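# Move one produce item from shopping bag to bin

## Task

Lift a single fruit or vegetable out of the plastic shopping bag and set it inside the bin. Every other item must stay in the bag. The bin has to stay upright with all of it on the table, and the bag has to lie entirely on the table with no part above or beneath the bin. No fruit or vegetable may drop, at any place, a greater height than the distance from slightly above the bin's rim down to the bin's floor. When finished, release the item and take the hand away from it.

## Robot and tools

Robot: two arms, left_arm (carrying a left hand) and right_arm (carrying a right hand). Bases in the scene frame: left_arm at (+0.031, +0.279, -0.002) m, right_arm at (-0.037, -0.224, -0.001) m, both almost unrotated (tiny yaw). A post stands behind the arms. Loose objects may get an occasional small shove.

Frames. Scene frame: origin at table-top height midway between the nominal bases, +z up, +x out over the table, left_arm toward +y. Fixed cameras and the table use it. Each arm's poses, Hand target, velocities and its wrist camera pose are reported in that arm's own base frame, and offsets you send use that base's axes. Reported positions may be off by a few centimetres, more at long reach.

Hand point: a point 0.05 m in front of the palm and 0.15 m from the wrist mount. Its +z runs along the straight fingers, +y out of the palm, +x across the palm away from the thumb on the right hand (toward the thumb on the left hand). Straight fingers extend 0.06-0.07 m past it along +z, about 0.06 m toward -y. A wrist bracket on the little-finger side can collide with things. The arm tracks loosely and often rests 1-3 cm (sometimes 5 cm) below commanded poses.

execute_actions(actions, cameras). actions is a list of actions; each action is a list of up to 15 rows, one per 1/30 s step (a short action repeats its final row to step 15). Each row is one flat list of 28 numbers, all in [-1, 1], covering both arms even if one is idle: left dx, dy, dz, rx, ry, rz; left little, ring, middle, index, thumb_bend, thumb_turn, force_limit, speed; then the same 14 for right. dx..rz are offsets (not poses) from that arm's Hand target at the start of the action, every row measured from that same start, along the arm's base axes; 1.0 = 0.6 m or 180 degrees; rx, ry, rz form a single rotation vector about the Hand target position. All zeros means no new pose request. Orientation is clipped to within 40 degrees of the measured one each step. Finger and thumb numbers are absolute targets: +1 open/straight, -1 closed; thumb_turn -1 puts the thumb opposite the fingers, +1 beside the palm. force_limit maps -1..+1 to about 0..10 N (0..15 N for the two thumb motors). speed: -1 nearly stopped, rising linearly to full at +0.48 and above. For a gentle grip close at speed -0.94 or lower. To leave a hand unchanged, resend the eight numbers last executed for it (if none yet, send its hand_measured plus hand_force_limit and hand_speed). With the thumb turned in, the hand closes around objects roughly 0.035-0.065 m thick; thumb tip against index pad can pinch light items up to about 0.08 m. Images return only when actions is empty or cameras names them.

move(target, speed, blend, blocking, cameras). target is one 28-number row laid out as above, or a list of up to 15 such rows; every row's pose numbers are offsets from the Hand target at the start of the move, not from the previous row. Hand numbers go out at the start or on reaching each target. speed: path top speed in m/s, 0.002 to 4.3, default 0.25 (turning limited to twice that in rad/s); one value or one per target. blend: corner rounding in m, default 0 (stop at each target). The whole move is capped at 10 s. Paths ignore obstacles and the other arm; faster moves hit harder and lag more. blocking=false returns after about 0.5 s while motion continues.

wait(seconds): 0 to 3600, lets time pass with nothing new sent; a running move continues. stop(): brakes a running move. zoom_image(camera, region): region [x0, y0, x1, y1] in pixels, at most 504 by 504, on the newest image of cam_head_left, cam_head_right, cam_high, cam_low, cam_left_wrist or cam_right_wrist (all 672x504). show_instructions(): shows the reference pages. finished_scene(scene): ends the scene permanently; scene is 1 or omitted.

Results: end_effector_position (m) and end_effector_quat_wxyz per arm in its base frame; Hand target (the clipped last command, where the next offsets start); joint positions, velocities and torques; hand_measured, hand_stopped_by (moving, target, force, stalled, fault) and hand_load_n, each six values in motor order. A lost grip appears as hand_load_n dropping near 0. move adds a line: done, off_target, moving, held or fault, plus limits such as paced or held. MOTOR HOT warns of heating; OVER-TEMPERATURE FAULT means that arm went limp for 30-60 s. Joint ranges (rad): waist -2.880..2.880, shoulder 0.000..3.142, elbow 0.000..3.019, wrist pitch -1.693..1.571, wrist yaw -1.571..1.571, wrist roll -2.094..2.094.

Avoid: dropping anything even a few millimetres, releasing moving items, fast contacts, shoving fixed or heavy things, pressing far past contact, letting the two hands or arms touch or one hand squeeze the other, knocking items or the bin off the table, over-squeezing fingers, and long stretched-out holds that heat motors. To stop pressing against something, command a target back past the hand point.

Each tool is called after "Call:" as a command line: name --argument value for each argument, lists and objects as JSON in quotes; but a table of rows of numbers goes row by row, as --pt "numbers of a row", without its own name.

Reference images:

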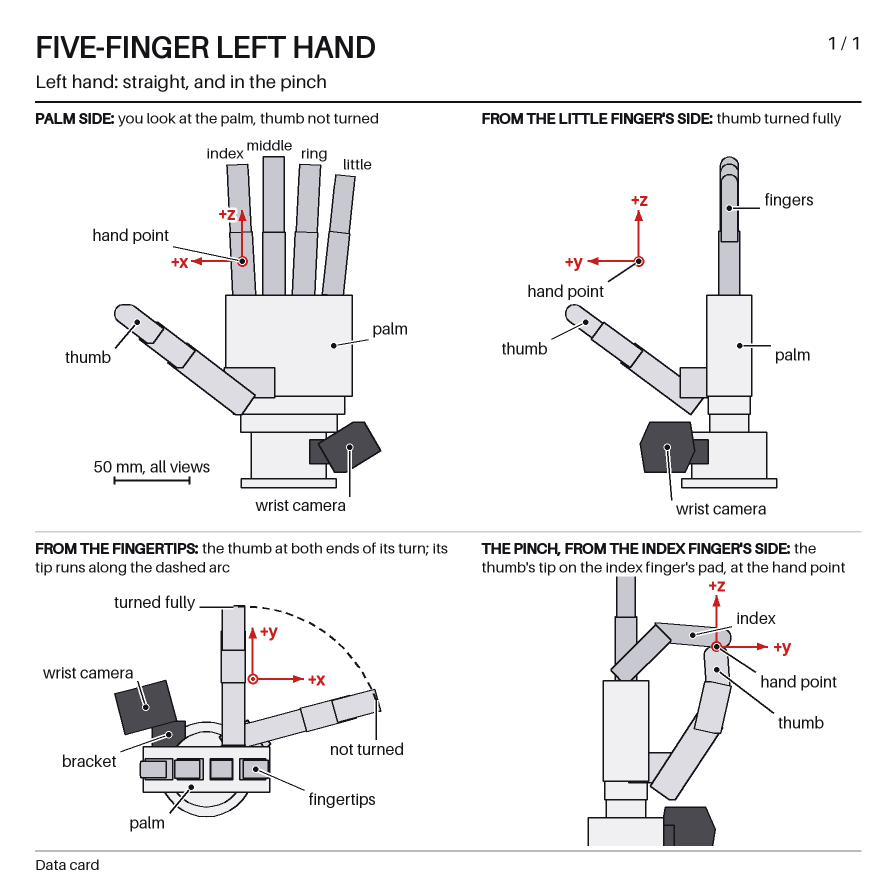

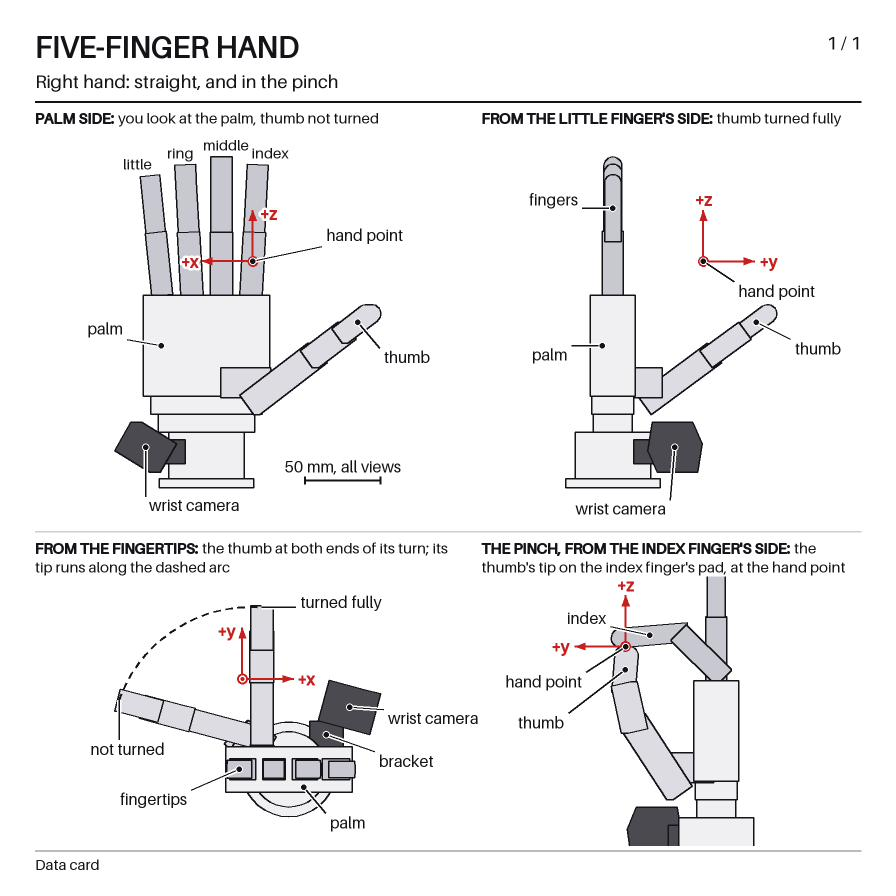

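## Session

Call:
execute_actions --actions '[]'

Scene clock: 0.00 s.
left_arm: end_effector_position=(+0.4833, -0.1832, +0.3995) hand_measured=(+1.000, +1.000, +1.000, +1.000, +1.000, +1.000) hand_load_n=(+0.0, +0.0, +0.0, +0.0, +0.0, +0.0) hand_stopped_by=(target, target, target, target, target, target) hand_force_limit=0.00 hand_speed=-0.80 end_effector_quat_wxyz=(+0.406, +0.107, +0.877, +0.234) | right_arm: end_effector_position=(+0.1388, -0.0104, +0.1972) hand_measured=(+1.000, +1.000, +1.000, +1.000, +1.000, +1.000) hand_load_n=(+0.0, +0.0, +0.0, +0.0, +0.0, +0.0) hand_stopped_by=(target, target, target, target, target, target) hand_force_limit=0.00 hand_speed=-0.80 end_effector_quat_wxyz=(+0.035, +0.934, -0.352, +0.041)
Joint positions: left_arm=[-0.716 1.473 1.597 -1.122 -0.84 1.359] | right_arm=[0.172 0.811 0.846 -1.571 0.102 -0.679]
Joint velocities: within noise
Joint torques (N m): no reading
Heat: left arm: hottest waist 39 °C; right arm: hottest waist 39 °C.
Hand target: left_arm +0.4865, -0.1861, +0.4021; +0.408, +0.106, +0.877, +0.232 | right_arm +0.1430, -0.0096, +0.2023; +0.031, +0.934, -0.353, +0.047

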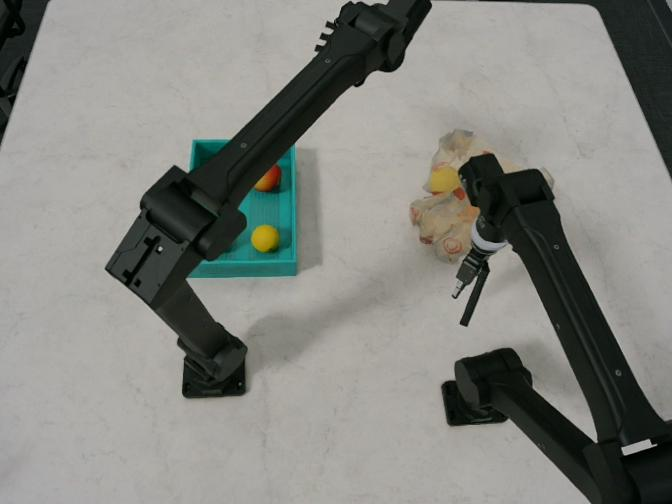

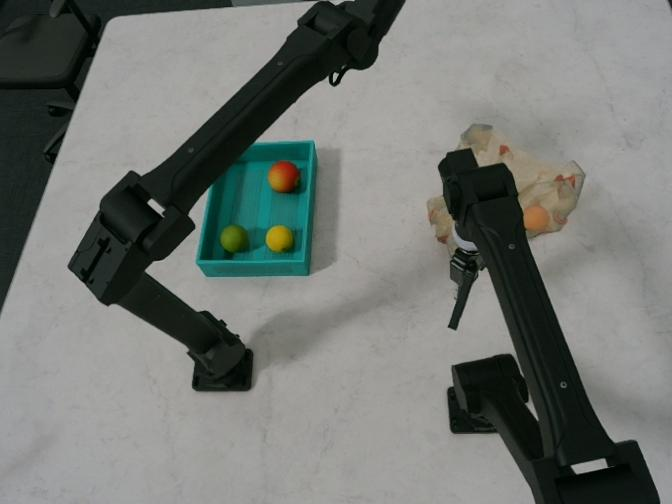

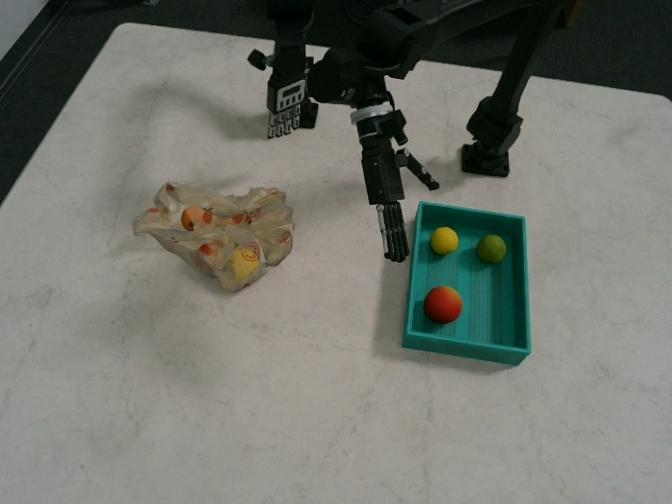

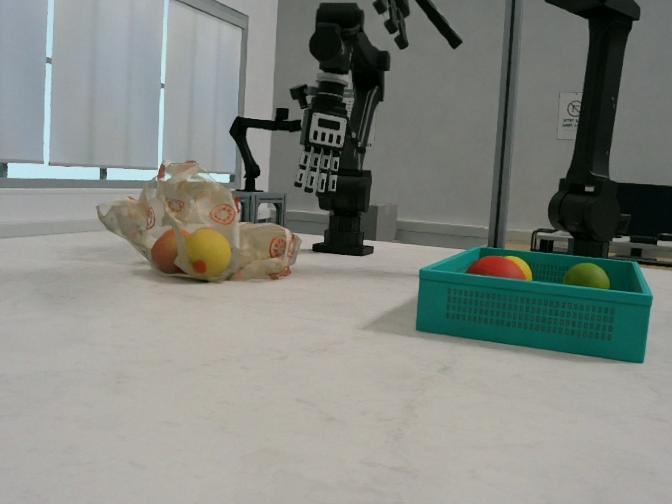

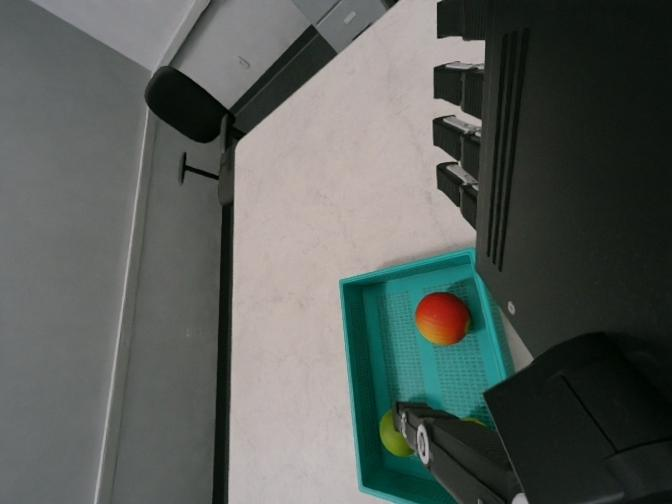

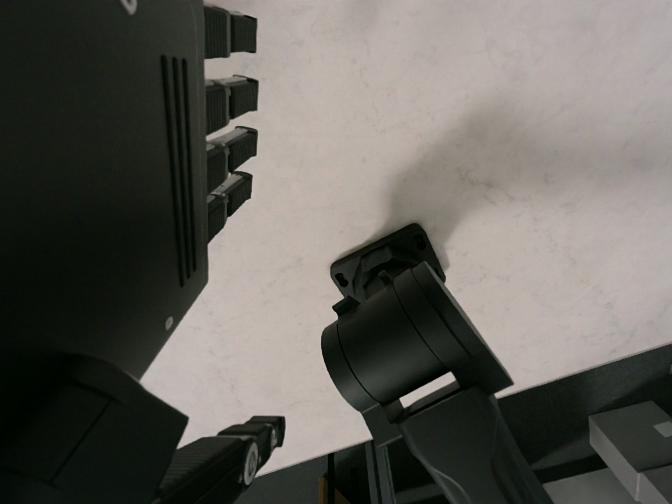

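Call:
zoom_image --camera "cam_high" --region '[110, 150, 320, 310]'

Call:
zoom_image --camera "cam_low" --region '[80, 140, 320, 300]'

Call:
zoom_image --camera "cam_head_left" --region '[380, 110, 580, 270]'

Call:
zoom_image --camera "cam_head_right" --region '[400, 110, 600, 270]'

Scaled by 2.400 from the camera's image (finer frame: 960x720).

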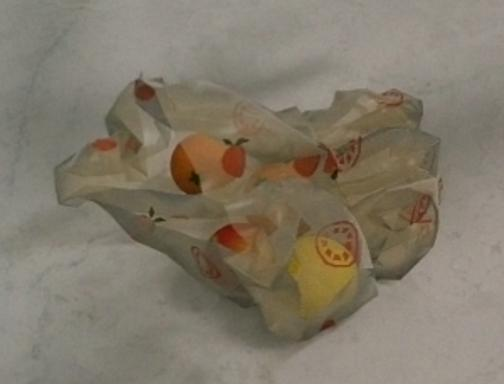

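Scaled by 2.100 from the camera's image (finer frame: 960x720).

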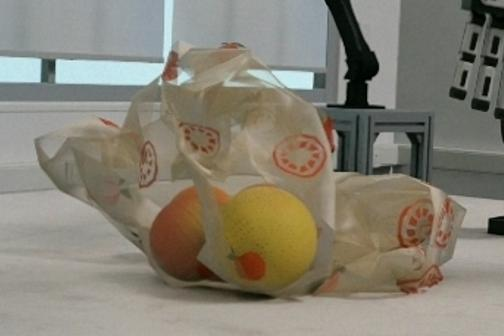

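Scaled by 2.520 from the camera's image (finer frame: 960x720).

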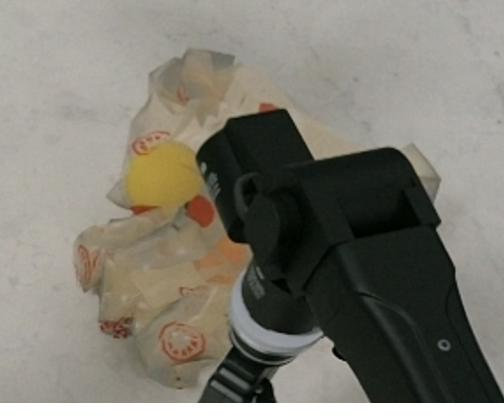

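Scaled by 2.520 from the camera's image (finer frame: 960x720).

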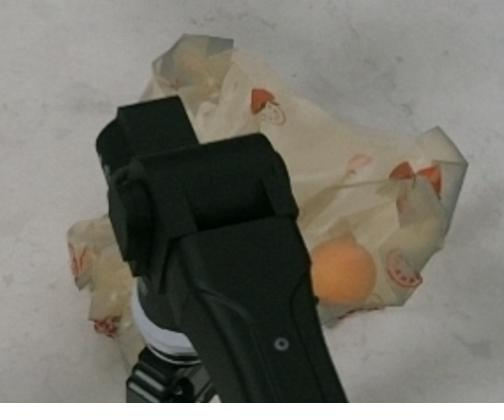

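Call:
move --pt "-0.03 0.3 0 0 0 0.1 1 1 1 1 1 1 0 -0.8 0.05 -0.03 0.25 0 0 0 1 1 1 1 1 1 0 -0.8" --pt "-0.1375 0.857 0 0 0 0.333 1 1 1 1 1 1 0 -0.8 0.667 -0.222 0.25 0 0 0 1 1 1 1 1 1 0 -0.8" --blend '[0.05, 0]' --speed 0.2 --cameras '["all"]'

Scene clock: 103.40 s.
left_arm: end_effector_position=(+0.3917, +0.3272, +0.3943) hand_measured=(+1.000, +1.000, +1.000, +1.000, +1.000, +1.000) hand_load_n=(+0.0, +0.0, +0.0, +0.0, +0.0, +0.0) hand_stopped_by=(target, target, target, target, target, target) hand_force_limit=0.00 hand_speed=-0.80 end_effector_quat_wxyz=(+0.228, -0.350, +0.813, +0.407) | right_arm: end_effector_position=(+0.5354, -0.1360, +0.3465) hand_measured=(+1.000, +1.000, +1.000, +1.000, +1.000, +1.000) hand_load_n=(-0.5, +0.0, +0.0, +0.0, +0.0, +0.0) hand_stopped_by=(target, target, target, target, target, target) hand_force_limit=0.00 hand_speed=-0.80 end_effector_quat_wxyz=(+0.022, +0.929, -0.346, +0.128)
Joint positions: left_arm=[0.337 1.461 1.572 -1.124 -0.842 1.351] | right_arm=[-0.151 1.835 2.205 -1.698 0.094 -1.021]
Joint torques (N m): left_arm=[0.03 -10.29 10.66 1.37 -0.52 0.13] | right_arm=[0.26 -17.73 13.49 0.27 0.14 -0.22]
Heat: left arm: hottest elbow 43 °C; right arm: hottest elbow 41 °C.
Hand target: left_arm +0.4039, +0.3283, +0.4023; +0.238, -0.347, +0.812, +0.405 | right_arm +0.5432, -0.1428, +0.3521; +0.031, +0.934, -0.353, +0.047
Off the commanded pose: left_arm 0.015 m, 1 deg | right_arm 0.012 m, 9 deg.
joint sent to its limit (right arm) — joint 4 (wrist pitch), lower limit. The joint targets are off in orientation, not in position.
move: off_target (left_arm, right_arm)
cam_left_wrist: T_world_to_cam=[[0.58895, -0.4696, -0.65773, 0.18314], [-0.71671, -0.67958, -0.15656, 0.55909], [-0.37346, 0.5636, -0.73681, 0.37227]] pos_world=[0.43187, 0.25614, 0.48228]
cam_right_wrist: T_world_to_cam=[[-0.46261, -0.88636, -0.01927, 0.13546], [-0.85237, 0.43868, 0.28465, 0.41946], [-0.24385, 0.1481, -0.95844, 0.59881]] pos_world=[0.56622, -0.15263, 0.45713]

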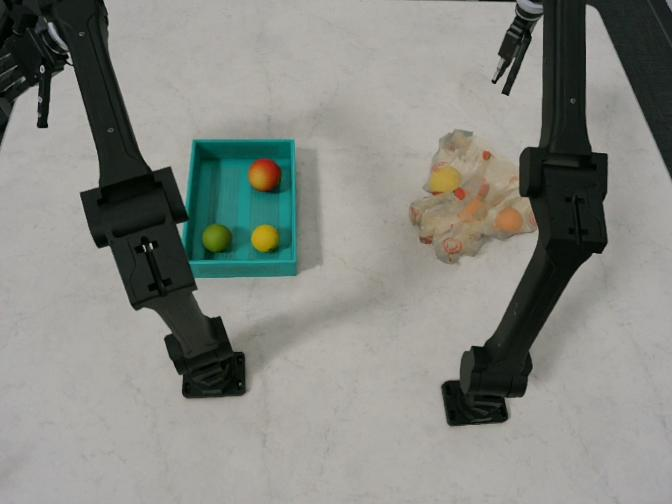

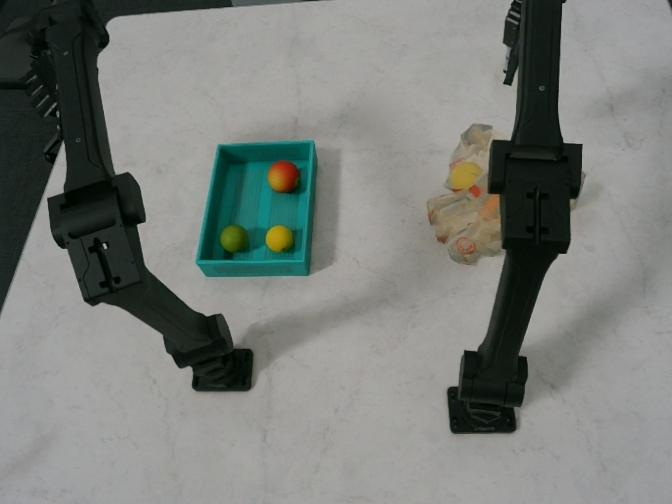

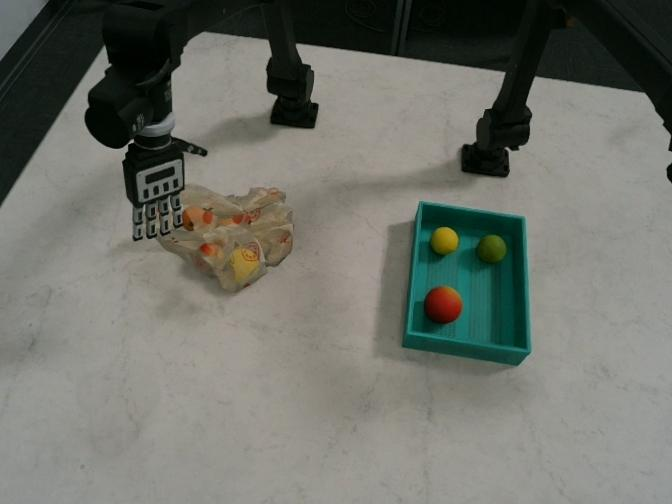

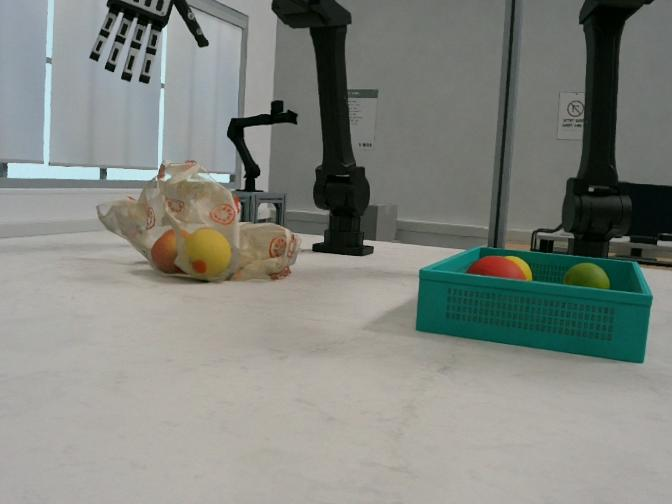

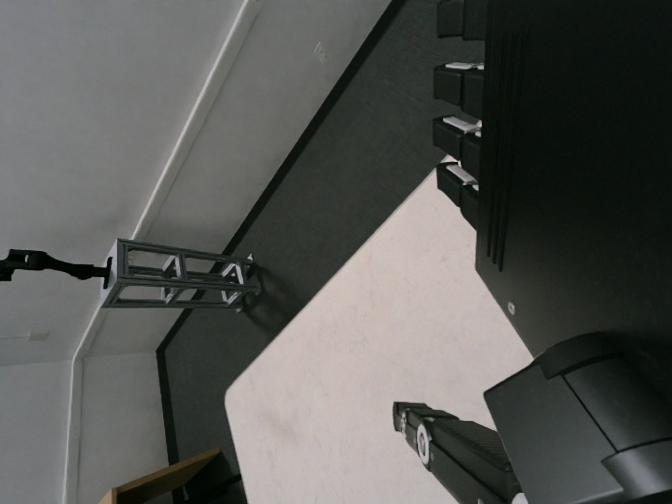

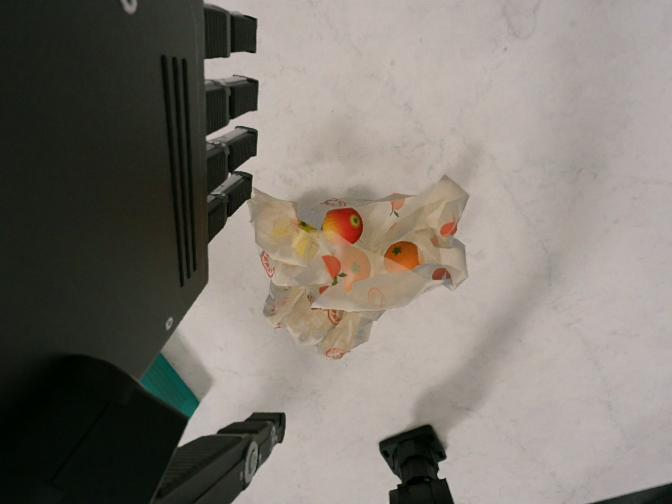

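Call:
zoom_image --camera "cam_right_wrist" --region '[230, 160, 490, 370]'

Call:
zoom_image --camera "cam_head_left" --region '[390, 110, 560, 280]'

Scaled by 1.938 from the camera's image (finer frame: 960x720).

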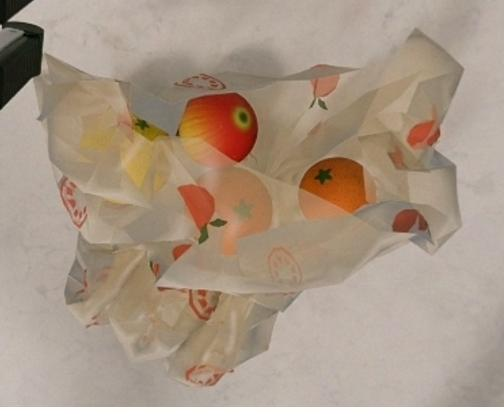

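Scaled by 2.965 from the camera's image (finer frame: 960x720).

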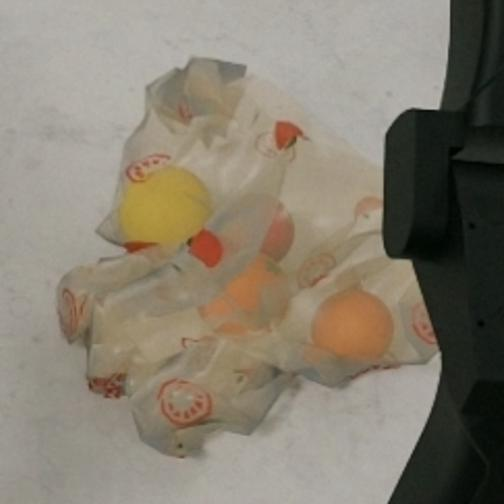

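Call:
zoom_image --camera "cam_right_wrist" --region '[250, 190, 440, 320]'

Call:
move --target '[-0.35, 0.1, 0, 0, 0, 0.2, 1, 1, 1, 1, 1, 1, 0, -0.8, -0.05, -0.02, -0.1, 0, 0, 0, 1, 1, 1, 1, 1, 1, 0, -0.8]' --speed 0.15 --cameras '["cam_right_wrist", "cam_head_right", "cam_high"]'

Scaled by 2.653 from the camera's image (finer frame: 960x720).

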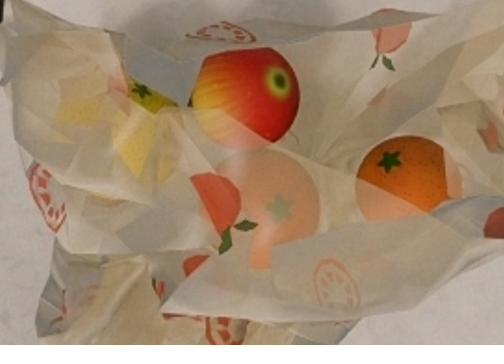

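Scene clock: 256.03 s.
left_arm: end_effector_position=(+0.1963, +0.3906, +0.3991) hand_measured=(+1.000, +1.000, +1.000, +1.000, +1.000, +1.000) hand_load_n=(+0.0, +0.0, +0.0, +0.0, +0.0, +0.0) hand_stopped_by=(target, target, target, target, target, target) hand_force_limit=0.00 hand_speed=-0.80 end_effector_quat_wxyz=(+0.098, -0.576, +0.670, +0.459) | right_arm: end_effector_position=(+0.5128, -0.1494, +0.3028) hand_measured=(+1.000, +1.000, +1.000, +1.000, +1.000, +1.000) hand_load_n=(+0.0, +0.0, +0.0, +0.0, +0.0, +0.0) hand_stopped_by=(target, target, target, target, target, target) hand_force_limit=0.00 hand_speed=-0.80 end_effector_quat_wxyz=(+0.029, +0.932, -0.356, +0.067)
Joint positions: left_arm=[0.689 1.429 1.572 -1.441 -0.951 0.98] | right_arm=[-0.186 1.835 2.084 -1.698 0.081 -1.032]
Joint torques (N m): left_arm=[0.15 -11.87 7.98 0.09 -0.84 -0.08] | right_arm=[0.21 -18.26 9.78 0.08 -0.05 -0.24]
Heat: left arm: hottest elbow 49 °C; right arm: hottest elbow 42 °C.
Hand target: left_arm +0.1940, +0.3882, +0.4023; +0.101, -0.580, +0.665, +0.459 | right_arm +0.5133, -0.1547, +0.2922; +0.031, +0.934, -0.353, +0.047
Off the commanded pose: left_arm 0.005 m, 1 deg | right_arm 0.012 m, 2 deg.
joint sent to its limit (right arm) — joint 4 (wrist pitch), lower limit. The joint targets still meet the commanded pose.
move: off_target (right_arm)
cam_right_wrist: T_world_to_cam=[[-0.48145, -0.87642, 0.00964, 0.1147], [-0.80256, 0.44524, 0.39707, 0.35989], [-0.3523, 0.18343, -0.91774, 0.60194]] pos_world=[0.55612, -0.17013, 0.40842]
Images, in order (width x height): cam_head_right 672x504, cam_high 672x504, cam_right_wrist 672x504.

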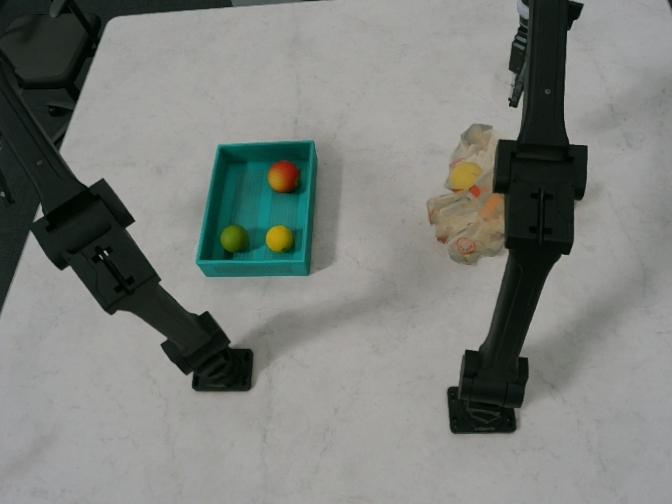

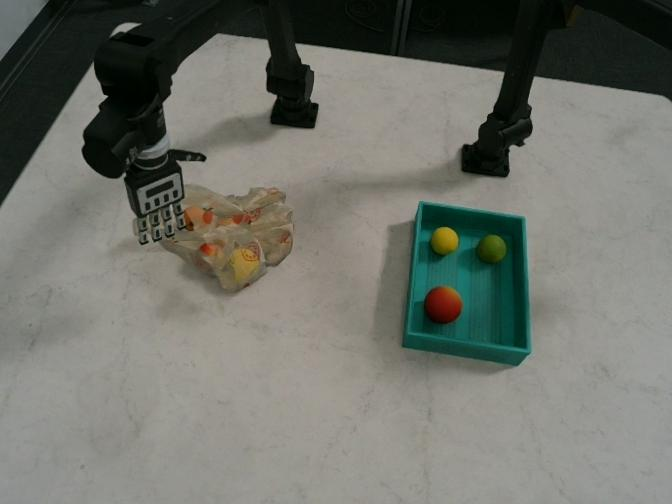

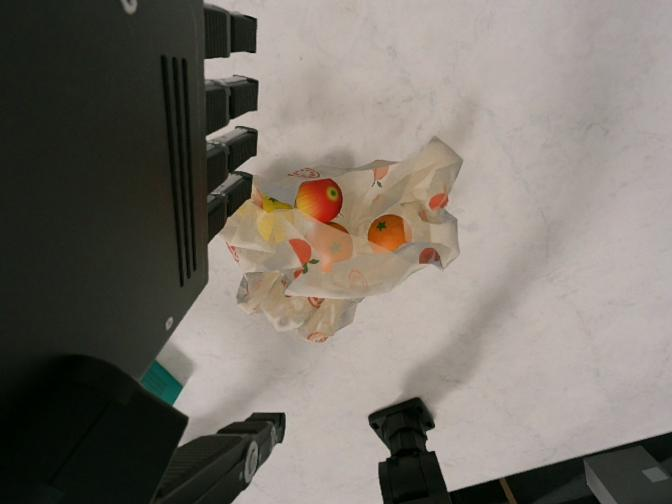

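Call:
zoom_image --camera "cam_right_wrist" --region '[210, 125, 480, 345]'

Call:
zoom_image --camera "cam_high" --region '[120, 170, 300, 305]'

Scaled by 1.867 from the camera's image (finer frame: 960x720).

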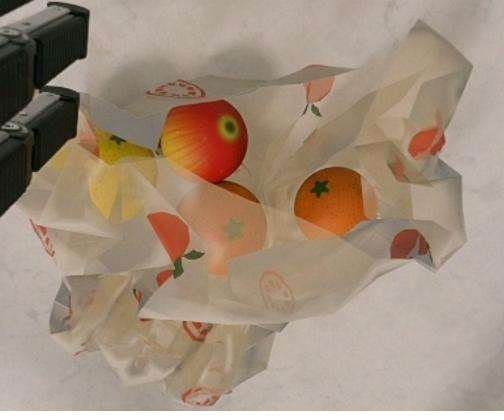

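Scaled by 2.800 from the camera's image (finer frame: 960x720).

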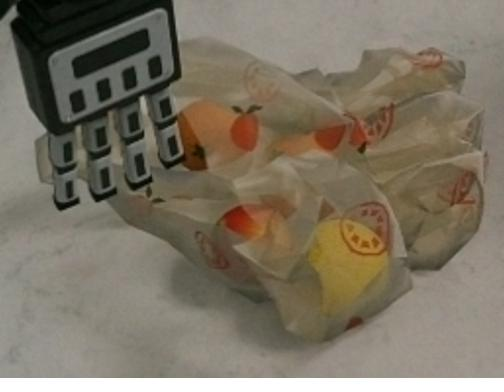

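Call:
move --pt "0 0 0 0 0 0 1 1 1 1 1 1 0 -0.8 -0.1 -0.1 0.12 0 0 0 1 1 1 1 1 1 0 -0.8" --pt "0 0 0 0 0 0 1 1 1 1 1 1 0 -0.8 -0.35 -0.5 0.12 0 0 -0.25 1 1 1 1 1 1 0 -0.8" --blend '[0.05, 0]' --speed 0.2 --cameras '["cam_head_left", "cam_head_right", "cam_high", "cam_low", "cam_right_wrist"]'

Scene clock: 315.33 s.
left_arm: end_effector_position=(+0.1963, +0.3906, +0.3990) hand_measured=(+1.000, +1.000, +1.000, +1.000, +1.000, +1.000) hand_load_n=(+0.0, +0.0, +0.0, +0.0, +0.0, +0.0) hand_stopped_by=(target, target, target, target, target, target) hand_force_limit=0.00 hand_speed=-0.80 end_effector_quat_wxyz=(+0.098, -0.576, +0.669, +0.459) | right_arm: end_effector_position=(+0.2947, -0.4490, +0.3615) hand_measured=(+1.000, +1.000, +1.000, +1.000, +1.000, +1.000) hand_load_n=(+0.0, +0.0, +0.0, +0.0, +0.0, +0.0) hand_stopped_by=(target, target, target, target, target, target) hand_force_limit=0.00 hand_speed=-0.80 end_effector_quat_wxyz=(+0.072, +0.734, -0.665, +0.121)
Joint positions: left_arm=[0.689 1.429 1.572 -1.441 -0.951 0.979] | right_arm=[-0.888 1.786 2.176 -1.698 0.105 -1]
Joint torques (N m): left_arm=[0.73 -11.63 7.9 0.09 -0.8 -0.06] | right_arm=[1.08 -16.67 13.56 0.31 0.11 0.11]
Heat: left arm: hottest elbow 46 °C; right arm: hottest elbow 41 °C.
Hand target: left_arm +0.1940, +0.3882, +0.4023; +0.101, -0.580, +0.665, +0.459 | right_arm +0.3031, -0.4548, +0.3640; +0.047, +0.728, -0.683, +0.031
Off the commanded pose: left_arm 0.005 m, 1 deg | right_arm 0.011 m, 11 deg.
joint sent to its limit (right arm) — joint 4 (wrist pitch), lower limit. The joint targets are off in orientation, not in position.
move: off_target (right_arm)
cam_right_wrist: T_world_to_cam=[[-0.94552, -0.32488, -0.02117, 0.14211], [-0.31875, 0.91053, 0.26329, 0.40969], [-0.06626, 0.25569, -0.96448, 0.59899]] pos_world=[0.30464, -0.48003, 0.47286]

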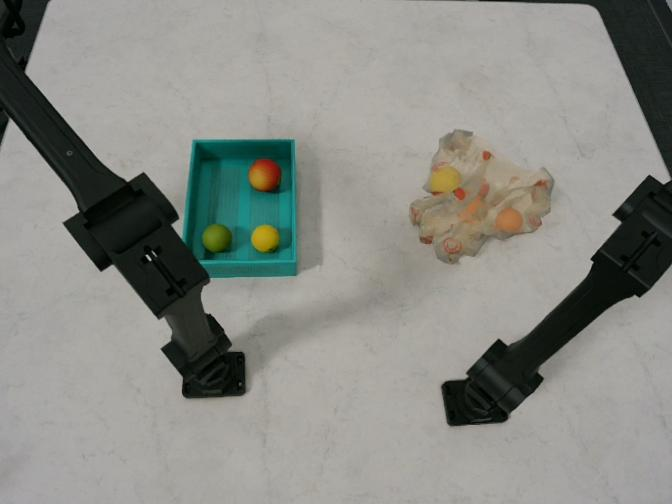

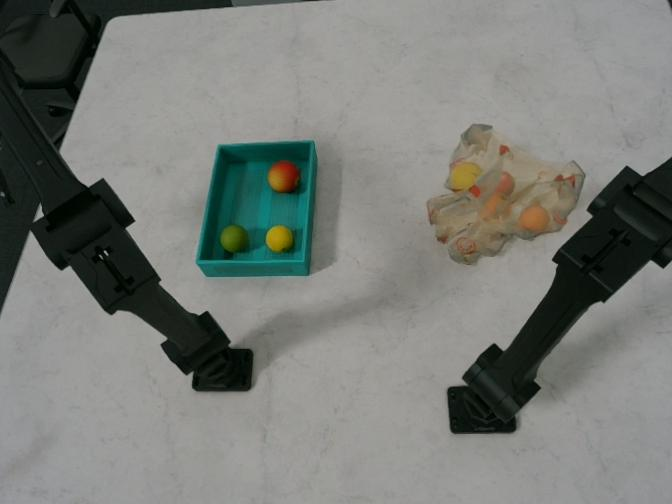

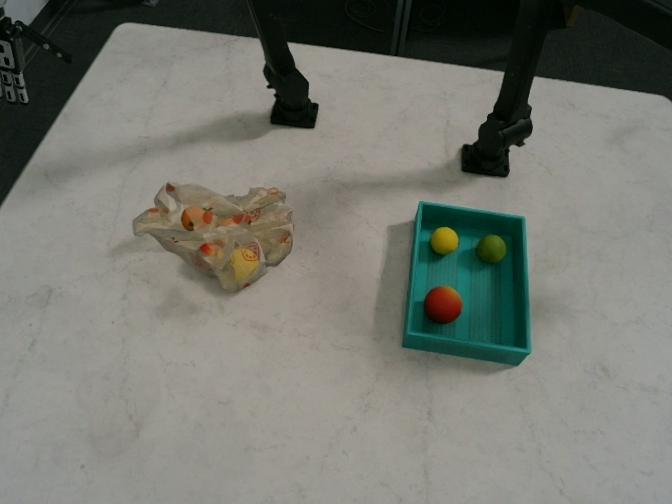

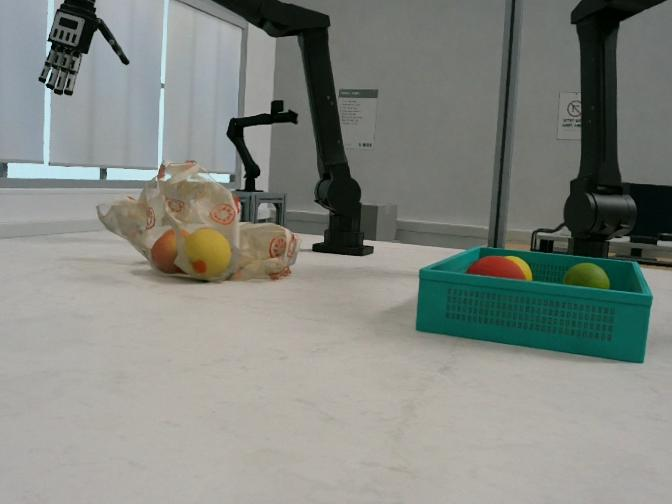

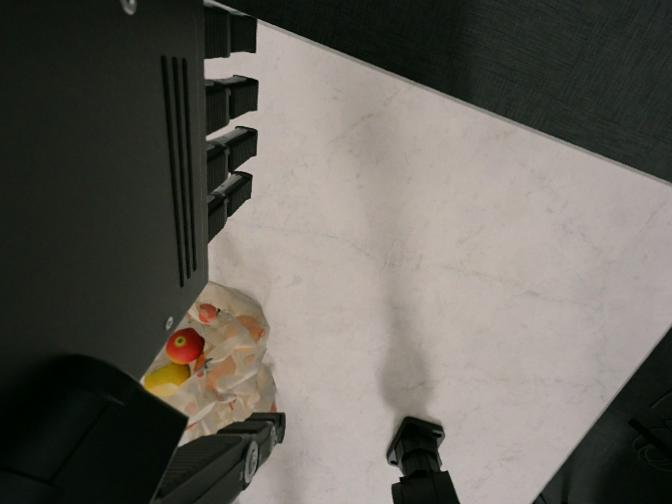

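Call:
zoom_image --camera "cam_high" --region '[125, 170, 305, 300]'

Call:
zoom_image --camera "cam_head_left" --region '[400, 120, 560, 275]'

Call:
zoom_image --camera "cam_head_right" --region '[420, 115, 590, 275]'

Call:
zoom_image --camera "cam_low" --region '[85, 145, 315, 295]'

Call:
zoom_image --camera "cam_right_wrist" --region '[130, 270, 300, 450]'

Scaled by 2.800 from the camera's image (finer frame: 960x720).

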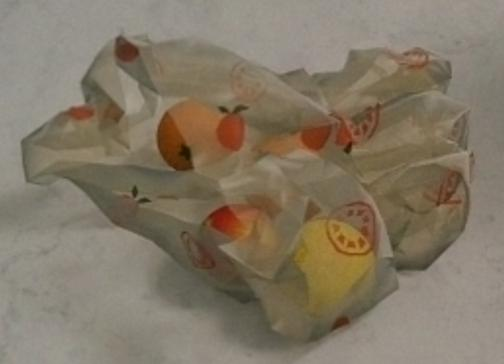

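Scaled by 3.150 from the camera's image (finer frame: 960x720).

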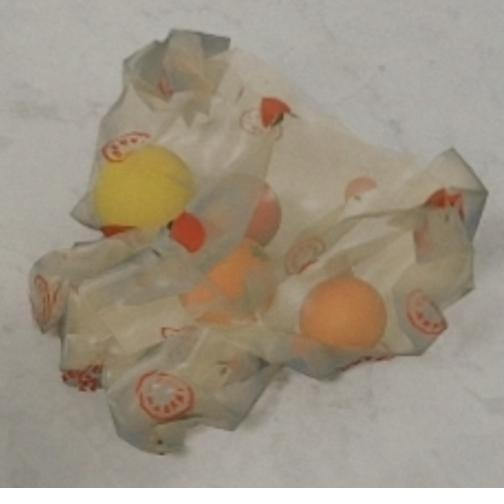

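Scaled by 2.965 from the camera's image (finer frame: 960x720).

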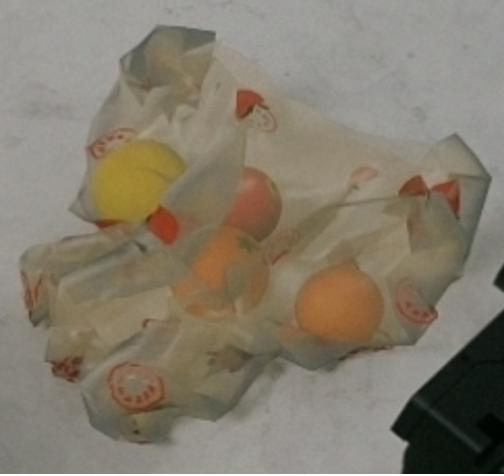

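Scaled by 2.191 from the camera's image (finer frame: 960x720).

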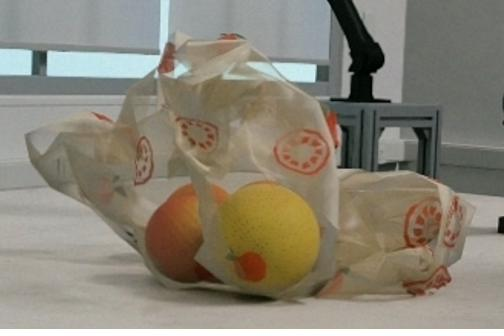

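Scaled by 2.800 from the camera's image (finer frame: 960x720).

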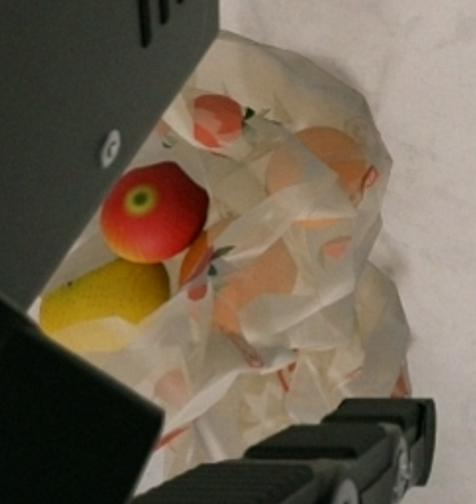

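Call:
move --target '[0,0,0,0,0,0,1,1,1,1,1,1,0,-0.8, 0.24,0.28,-0.03,0,0,0,1,1,1,1,1,1,0,-0.8]' --speed 0.2 --cameras '["cam_right_wrist"]'

Call:
zoom_image --camera "cam_right_wrist" --region '[180, 120, 480, 370]'

Scene clock: 338.60 s.
left_arm: end_effector_position=(+0.1963, +0.3906, +0.3990) hand_measured=(+1.000, +1.000, +1.000, +1.000, +1.000, +1.000) hand_load_n=(+0.0, +0.0, -0.5, +0.0, +0.0, +0.0) hand_stopped_by=(target, target, target, target, target, target) hand_force_limit=0.00 hand_speed=-0.80 end_effector_quat_wxyz=(+0.098, -0.576, +0.669, +0.459) | right_arm: end_effector_position=(+0.4439, -0.2817, +0.3517) hand_measured=(+1.000, +1.000, +1.000, +1.000, +1.000, +1.000) hand_load_n=(+0.0, +0.0, +0.0, +0.0, +0.0, +0.0) hand_stopped_by=(target, target, target, target, target, target) hand_force_limit=0.00 hand_speed=-0.80 end_effector_quat_wxyz=(+0.031, +0.736, -0.663, +0.133)
Joint positions: left_arm=[0.689 1.429 1.572 -1.441 -0.951 0.979] | right_arm=[-0.502 1.786 2.16 -1.698 0.12 -0.62]
Joint torques (N m): left_arm=[0.32 -12.28 8.01 0.25 -0.79 -0.03] | right_arm=[0.26 -16.73 11.23 0.28 -0.02 0.14]
Heat: left arm: hottest elbow 45 °C; right arm: hottest elbow 42 °C.
Hand target: left_arm +0.1940, +0.3882, +0.4023; +0.101, -0.580, +0.665, +0.459 | right_arm +0.4472, -0.2867, +0.3461; +0.047, +0.728, -0.683, +0.032
Off the commanded pose: left_arm 0.005 m, 1 deg | right_arm 0.008 m, 12 deg.
joint sent to its limit (right arm) — joint 4 (wrist pitch), lower limit. The joint targets are off in orientation, not in position.
move: off_target (right_arm)
cam_right_wrist: T_world_to_cam=[[-0.93531, -0.33826, -0.10382, 0.35801], [-0.35383, 0.89275, 0.27893, 0.31248], [-0.00167, 0.29762, -0.95468, 0.53638]] pos_world=[0.44631, -0.31751, 0.46208]

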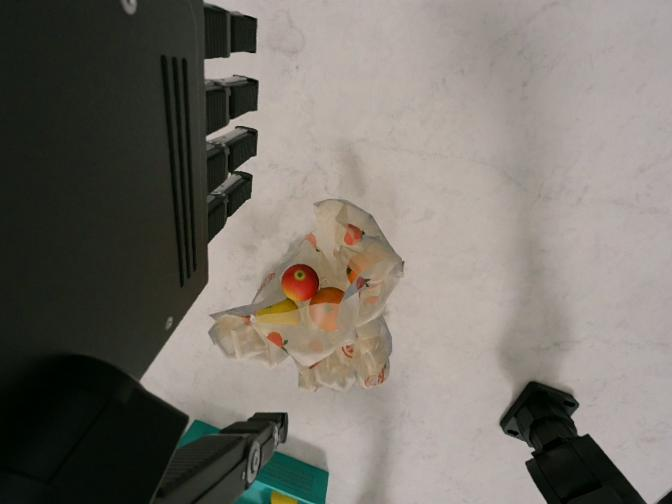

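Scaled by 1.680 from the camera's image (finer frame: 960x720).

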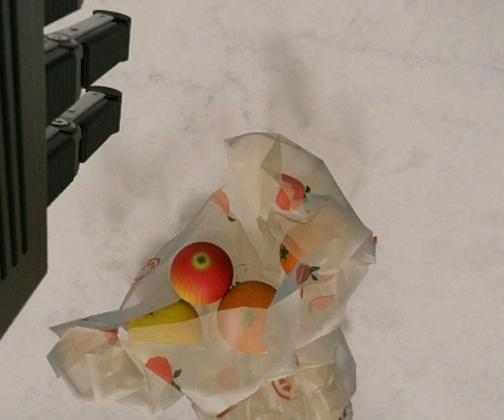

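Call:
zoom_image --camera "cam_right_wrist" --region '[205, 190, 415, 400]'

Scaled by 2.400 from the camera's image (finer frame: 960x720).

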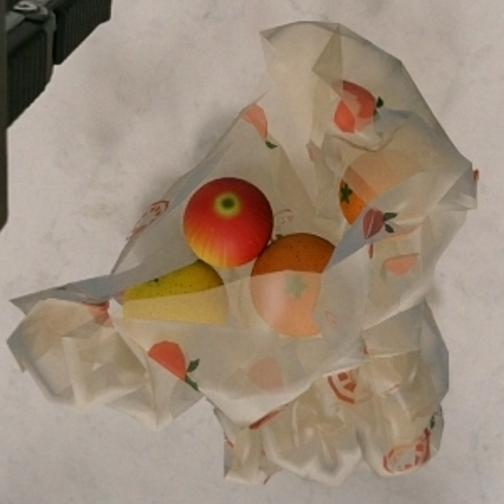

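Call:
move --target '[0,0,0,0,0,0,1,1,1,1,1,1,0,-0.8, 0.064,0.306,-0.08,0.0861,-0.2462,0.0995,-1,-1,0.36,0.36,1,-1,0,-0.3]' --speed 0.2 --cameras '["cam_right_wrist", "cam_high", "cam_low"]'

Scene clock: 513.53 s.
left_arm: end_effector_position=(+0.1963, +0.3906, +0.3990) hand_measured=(+1.000, +1.000, +1.000, +1.000, +1.000, +1.000) hand_load_n=(+0.0, +0.0, +0.0, +0.0, +0.0, +0.0) hand_stopped_by=(target, target, target, target, target, target) hand_force_limit=0.00 hand_speed=-0.80 end_effector_quat_wxyz=(+0.098, -0.576, +0.669, +0.459) | right_arm: end_effector_position=(+0.4846, -0.1079, +0.2963) hand_measured=(-1.000, -1.000, +0.360, +0.360, +1.000, -1.000) hand_load_n=(+0.0, +0.0, +0.0, +0.0, +0.0, +0.0) hand_stopped_by=(target, target, target, target, target, target) hand_force_limit=0.00 hand_speed=-0.30 end_effector_quat_wxyz=(-0.309, +0.760, -0.529, +0.217)
Joint positions: left_arm=[0.689 1.429 1.572 -1.441 -0.951 0.979] | right_arm=[-0.39 1.38 1.438 -1.004 -0.491 -0.583]
Joint torques (N m): left_arm=[0.56 -11.75 7.86 0.13 -0.77 -0.02] | right_arm=[1.38 -14.15 10.93 1.32 -0.42 0.09]
Heat: left arm: hottest elbow 45 °C; right arm: hottest elbow 41 °C.
Hand target: left_arm +0.1940, +0.3882, +0.4023; +0.101, -0.580, +0.665, +0.459 | right_arm +0.4856, -0.1031, +0.2983; -0.313, +0.757, -0.530, +0.219
Off the commanded pose: left_arm 0.005 m, 1 deg | right_arm 0.005 m, 1 deg.
move: done
cam_right_wrist: T_world_to_cam=[[-0.5558, -0.44607, -0.7015, 0.4307], [-0.76715, 0.60031, 0.22609, 0.3715], [0.32027, 0.66382, -0.67585, 0.23266]] pos_world=[0.44986, -0.18533, 0.3754]
Images, in order (width x height): cam_high 672x504, cam_low 672x504, cam_right_wrist 672x504.

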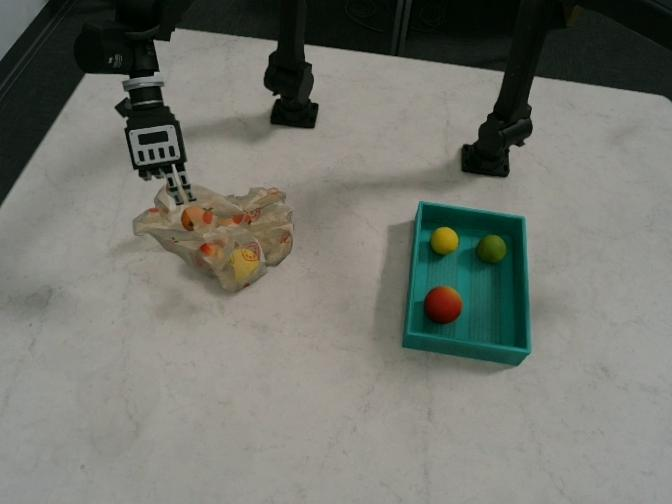

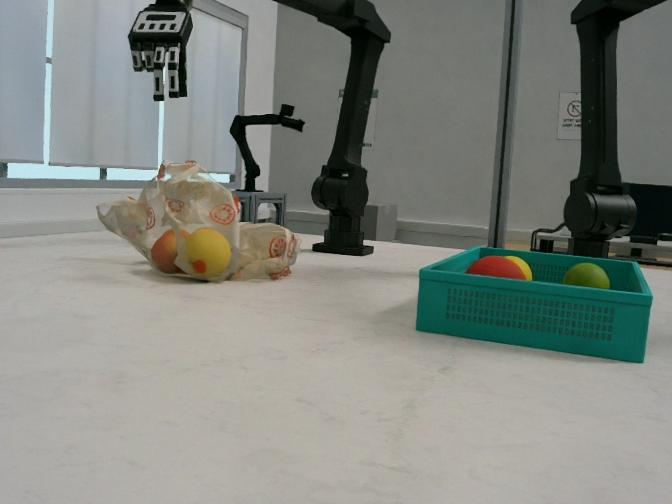

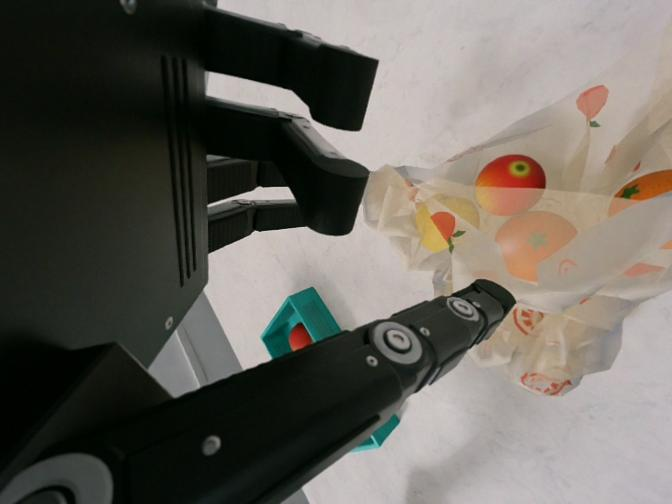

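Call:
zoom_image --camera "cam_right_wrist" --region '[360, 60, 672, 400]'

Call:
zoom_image --camera "cam_high" --region '[110, 120, 310, 300]'

Scaled by 1.482 from the camera's image (finer frame: 960x720).

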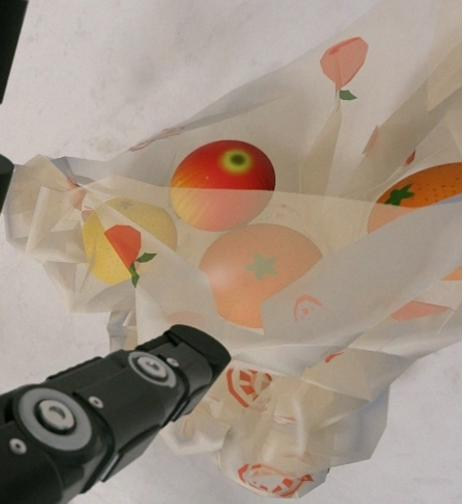

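Scaled by 2.520 from the camera's image (finer frame: 960x720).

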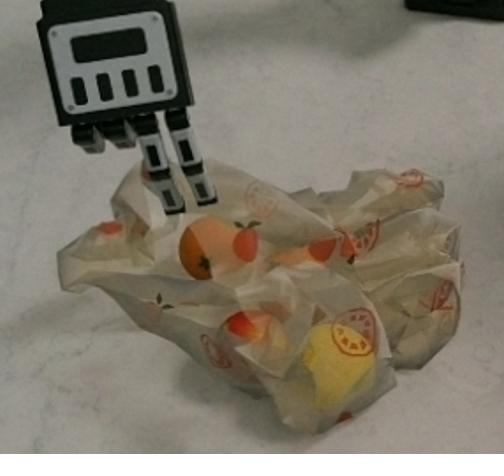

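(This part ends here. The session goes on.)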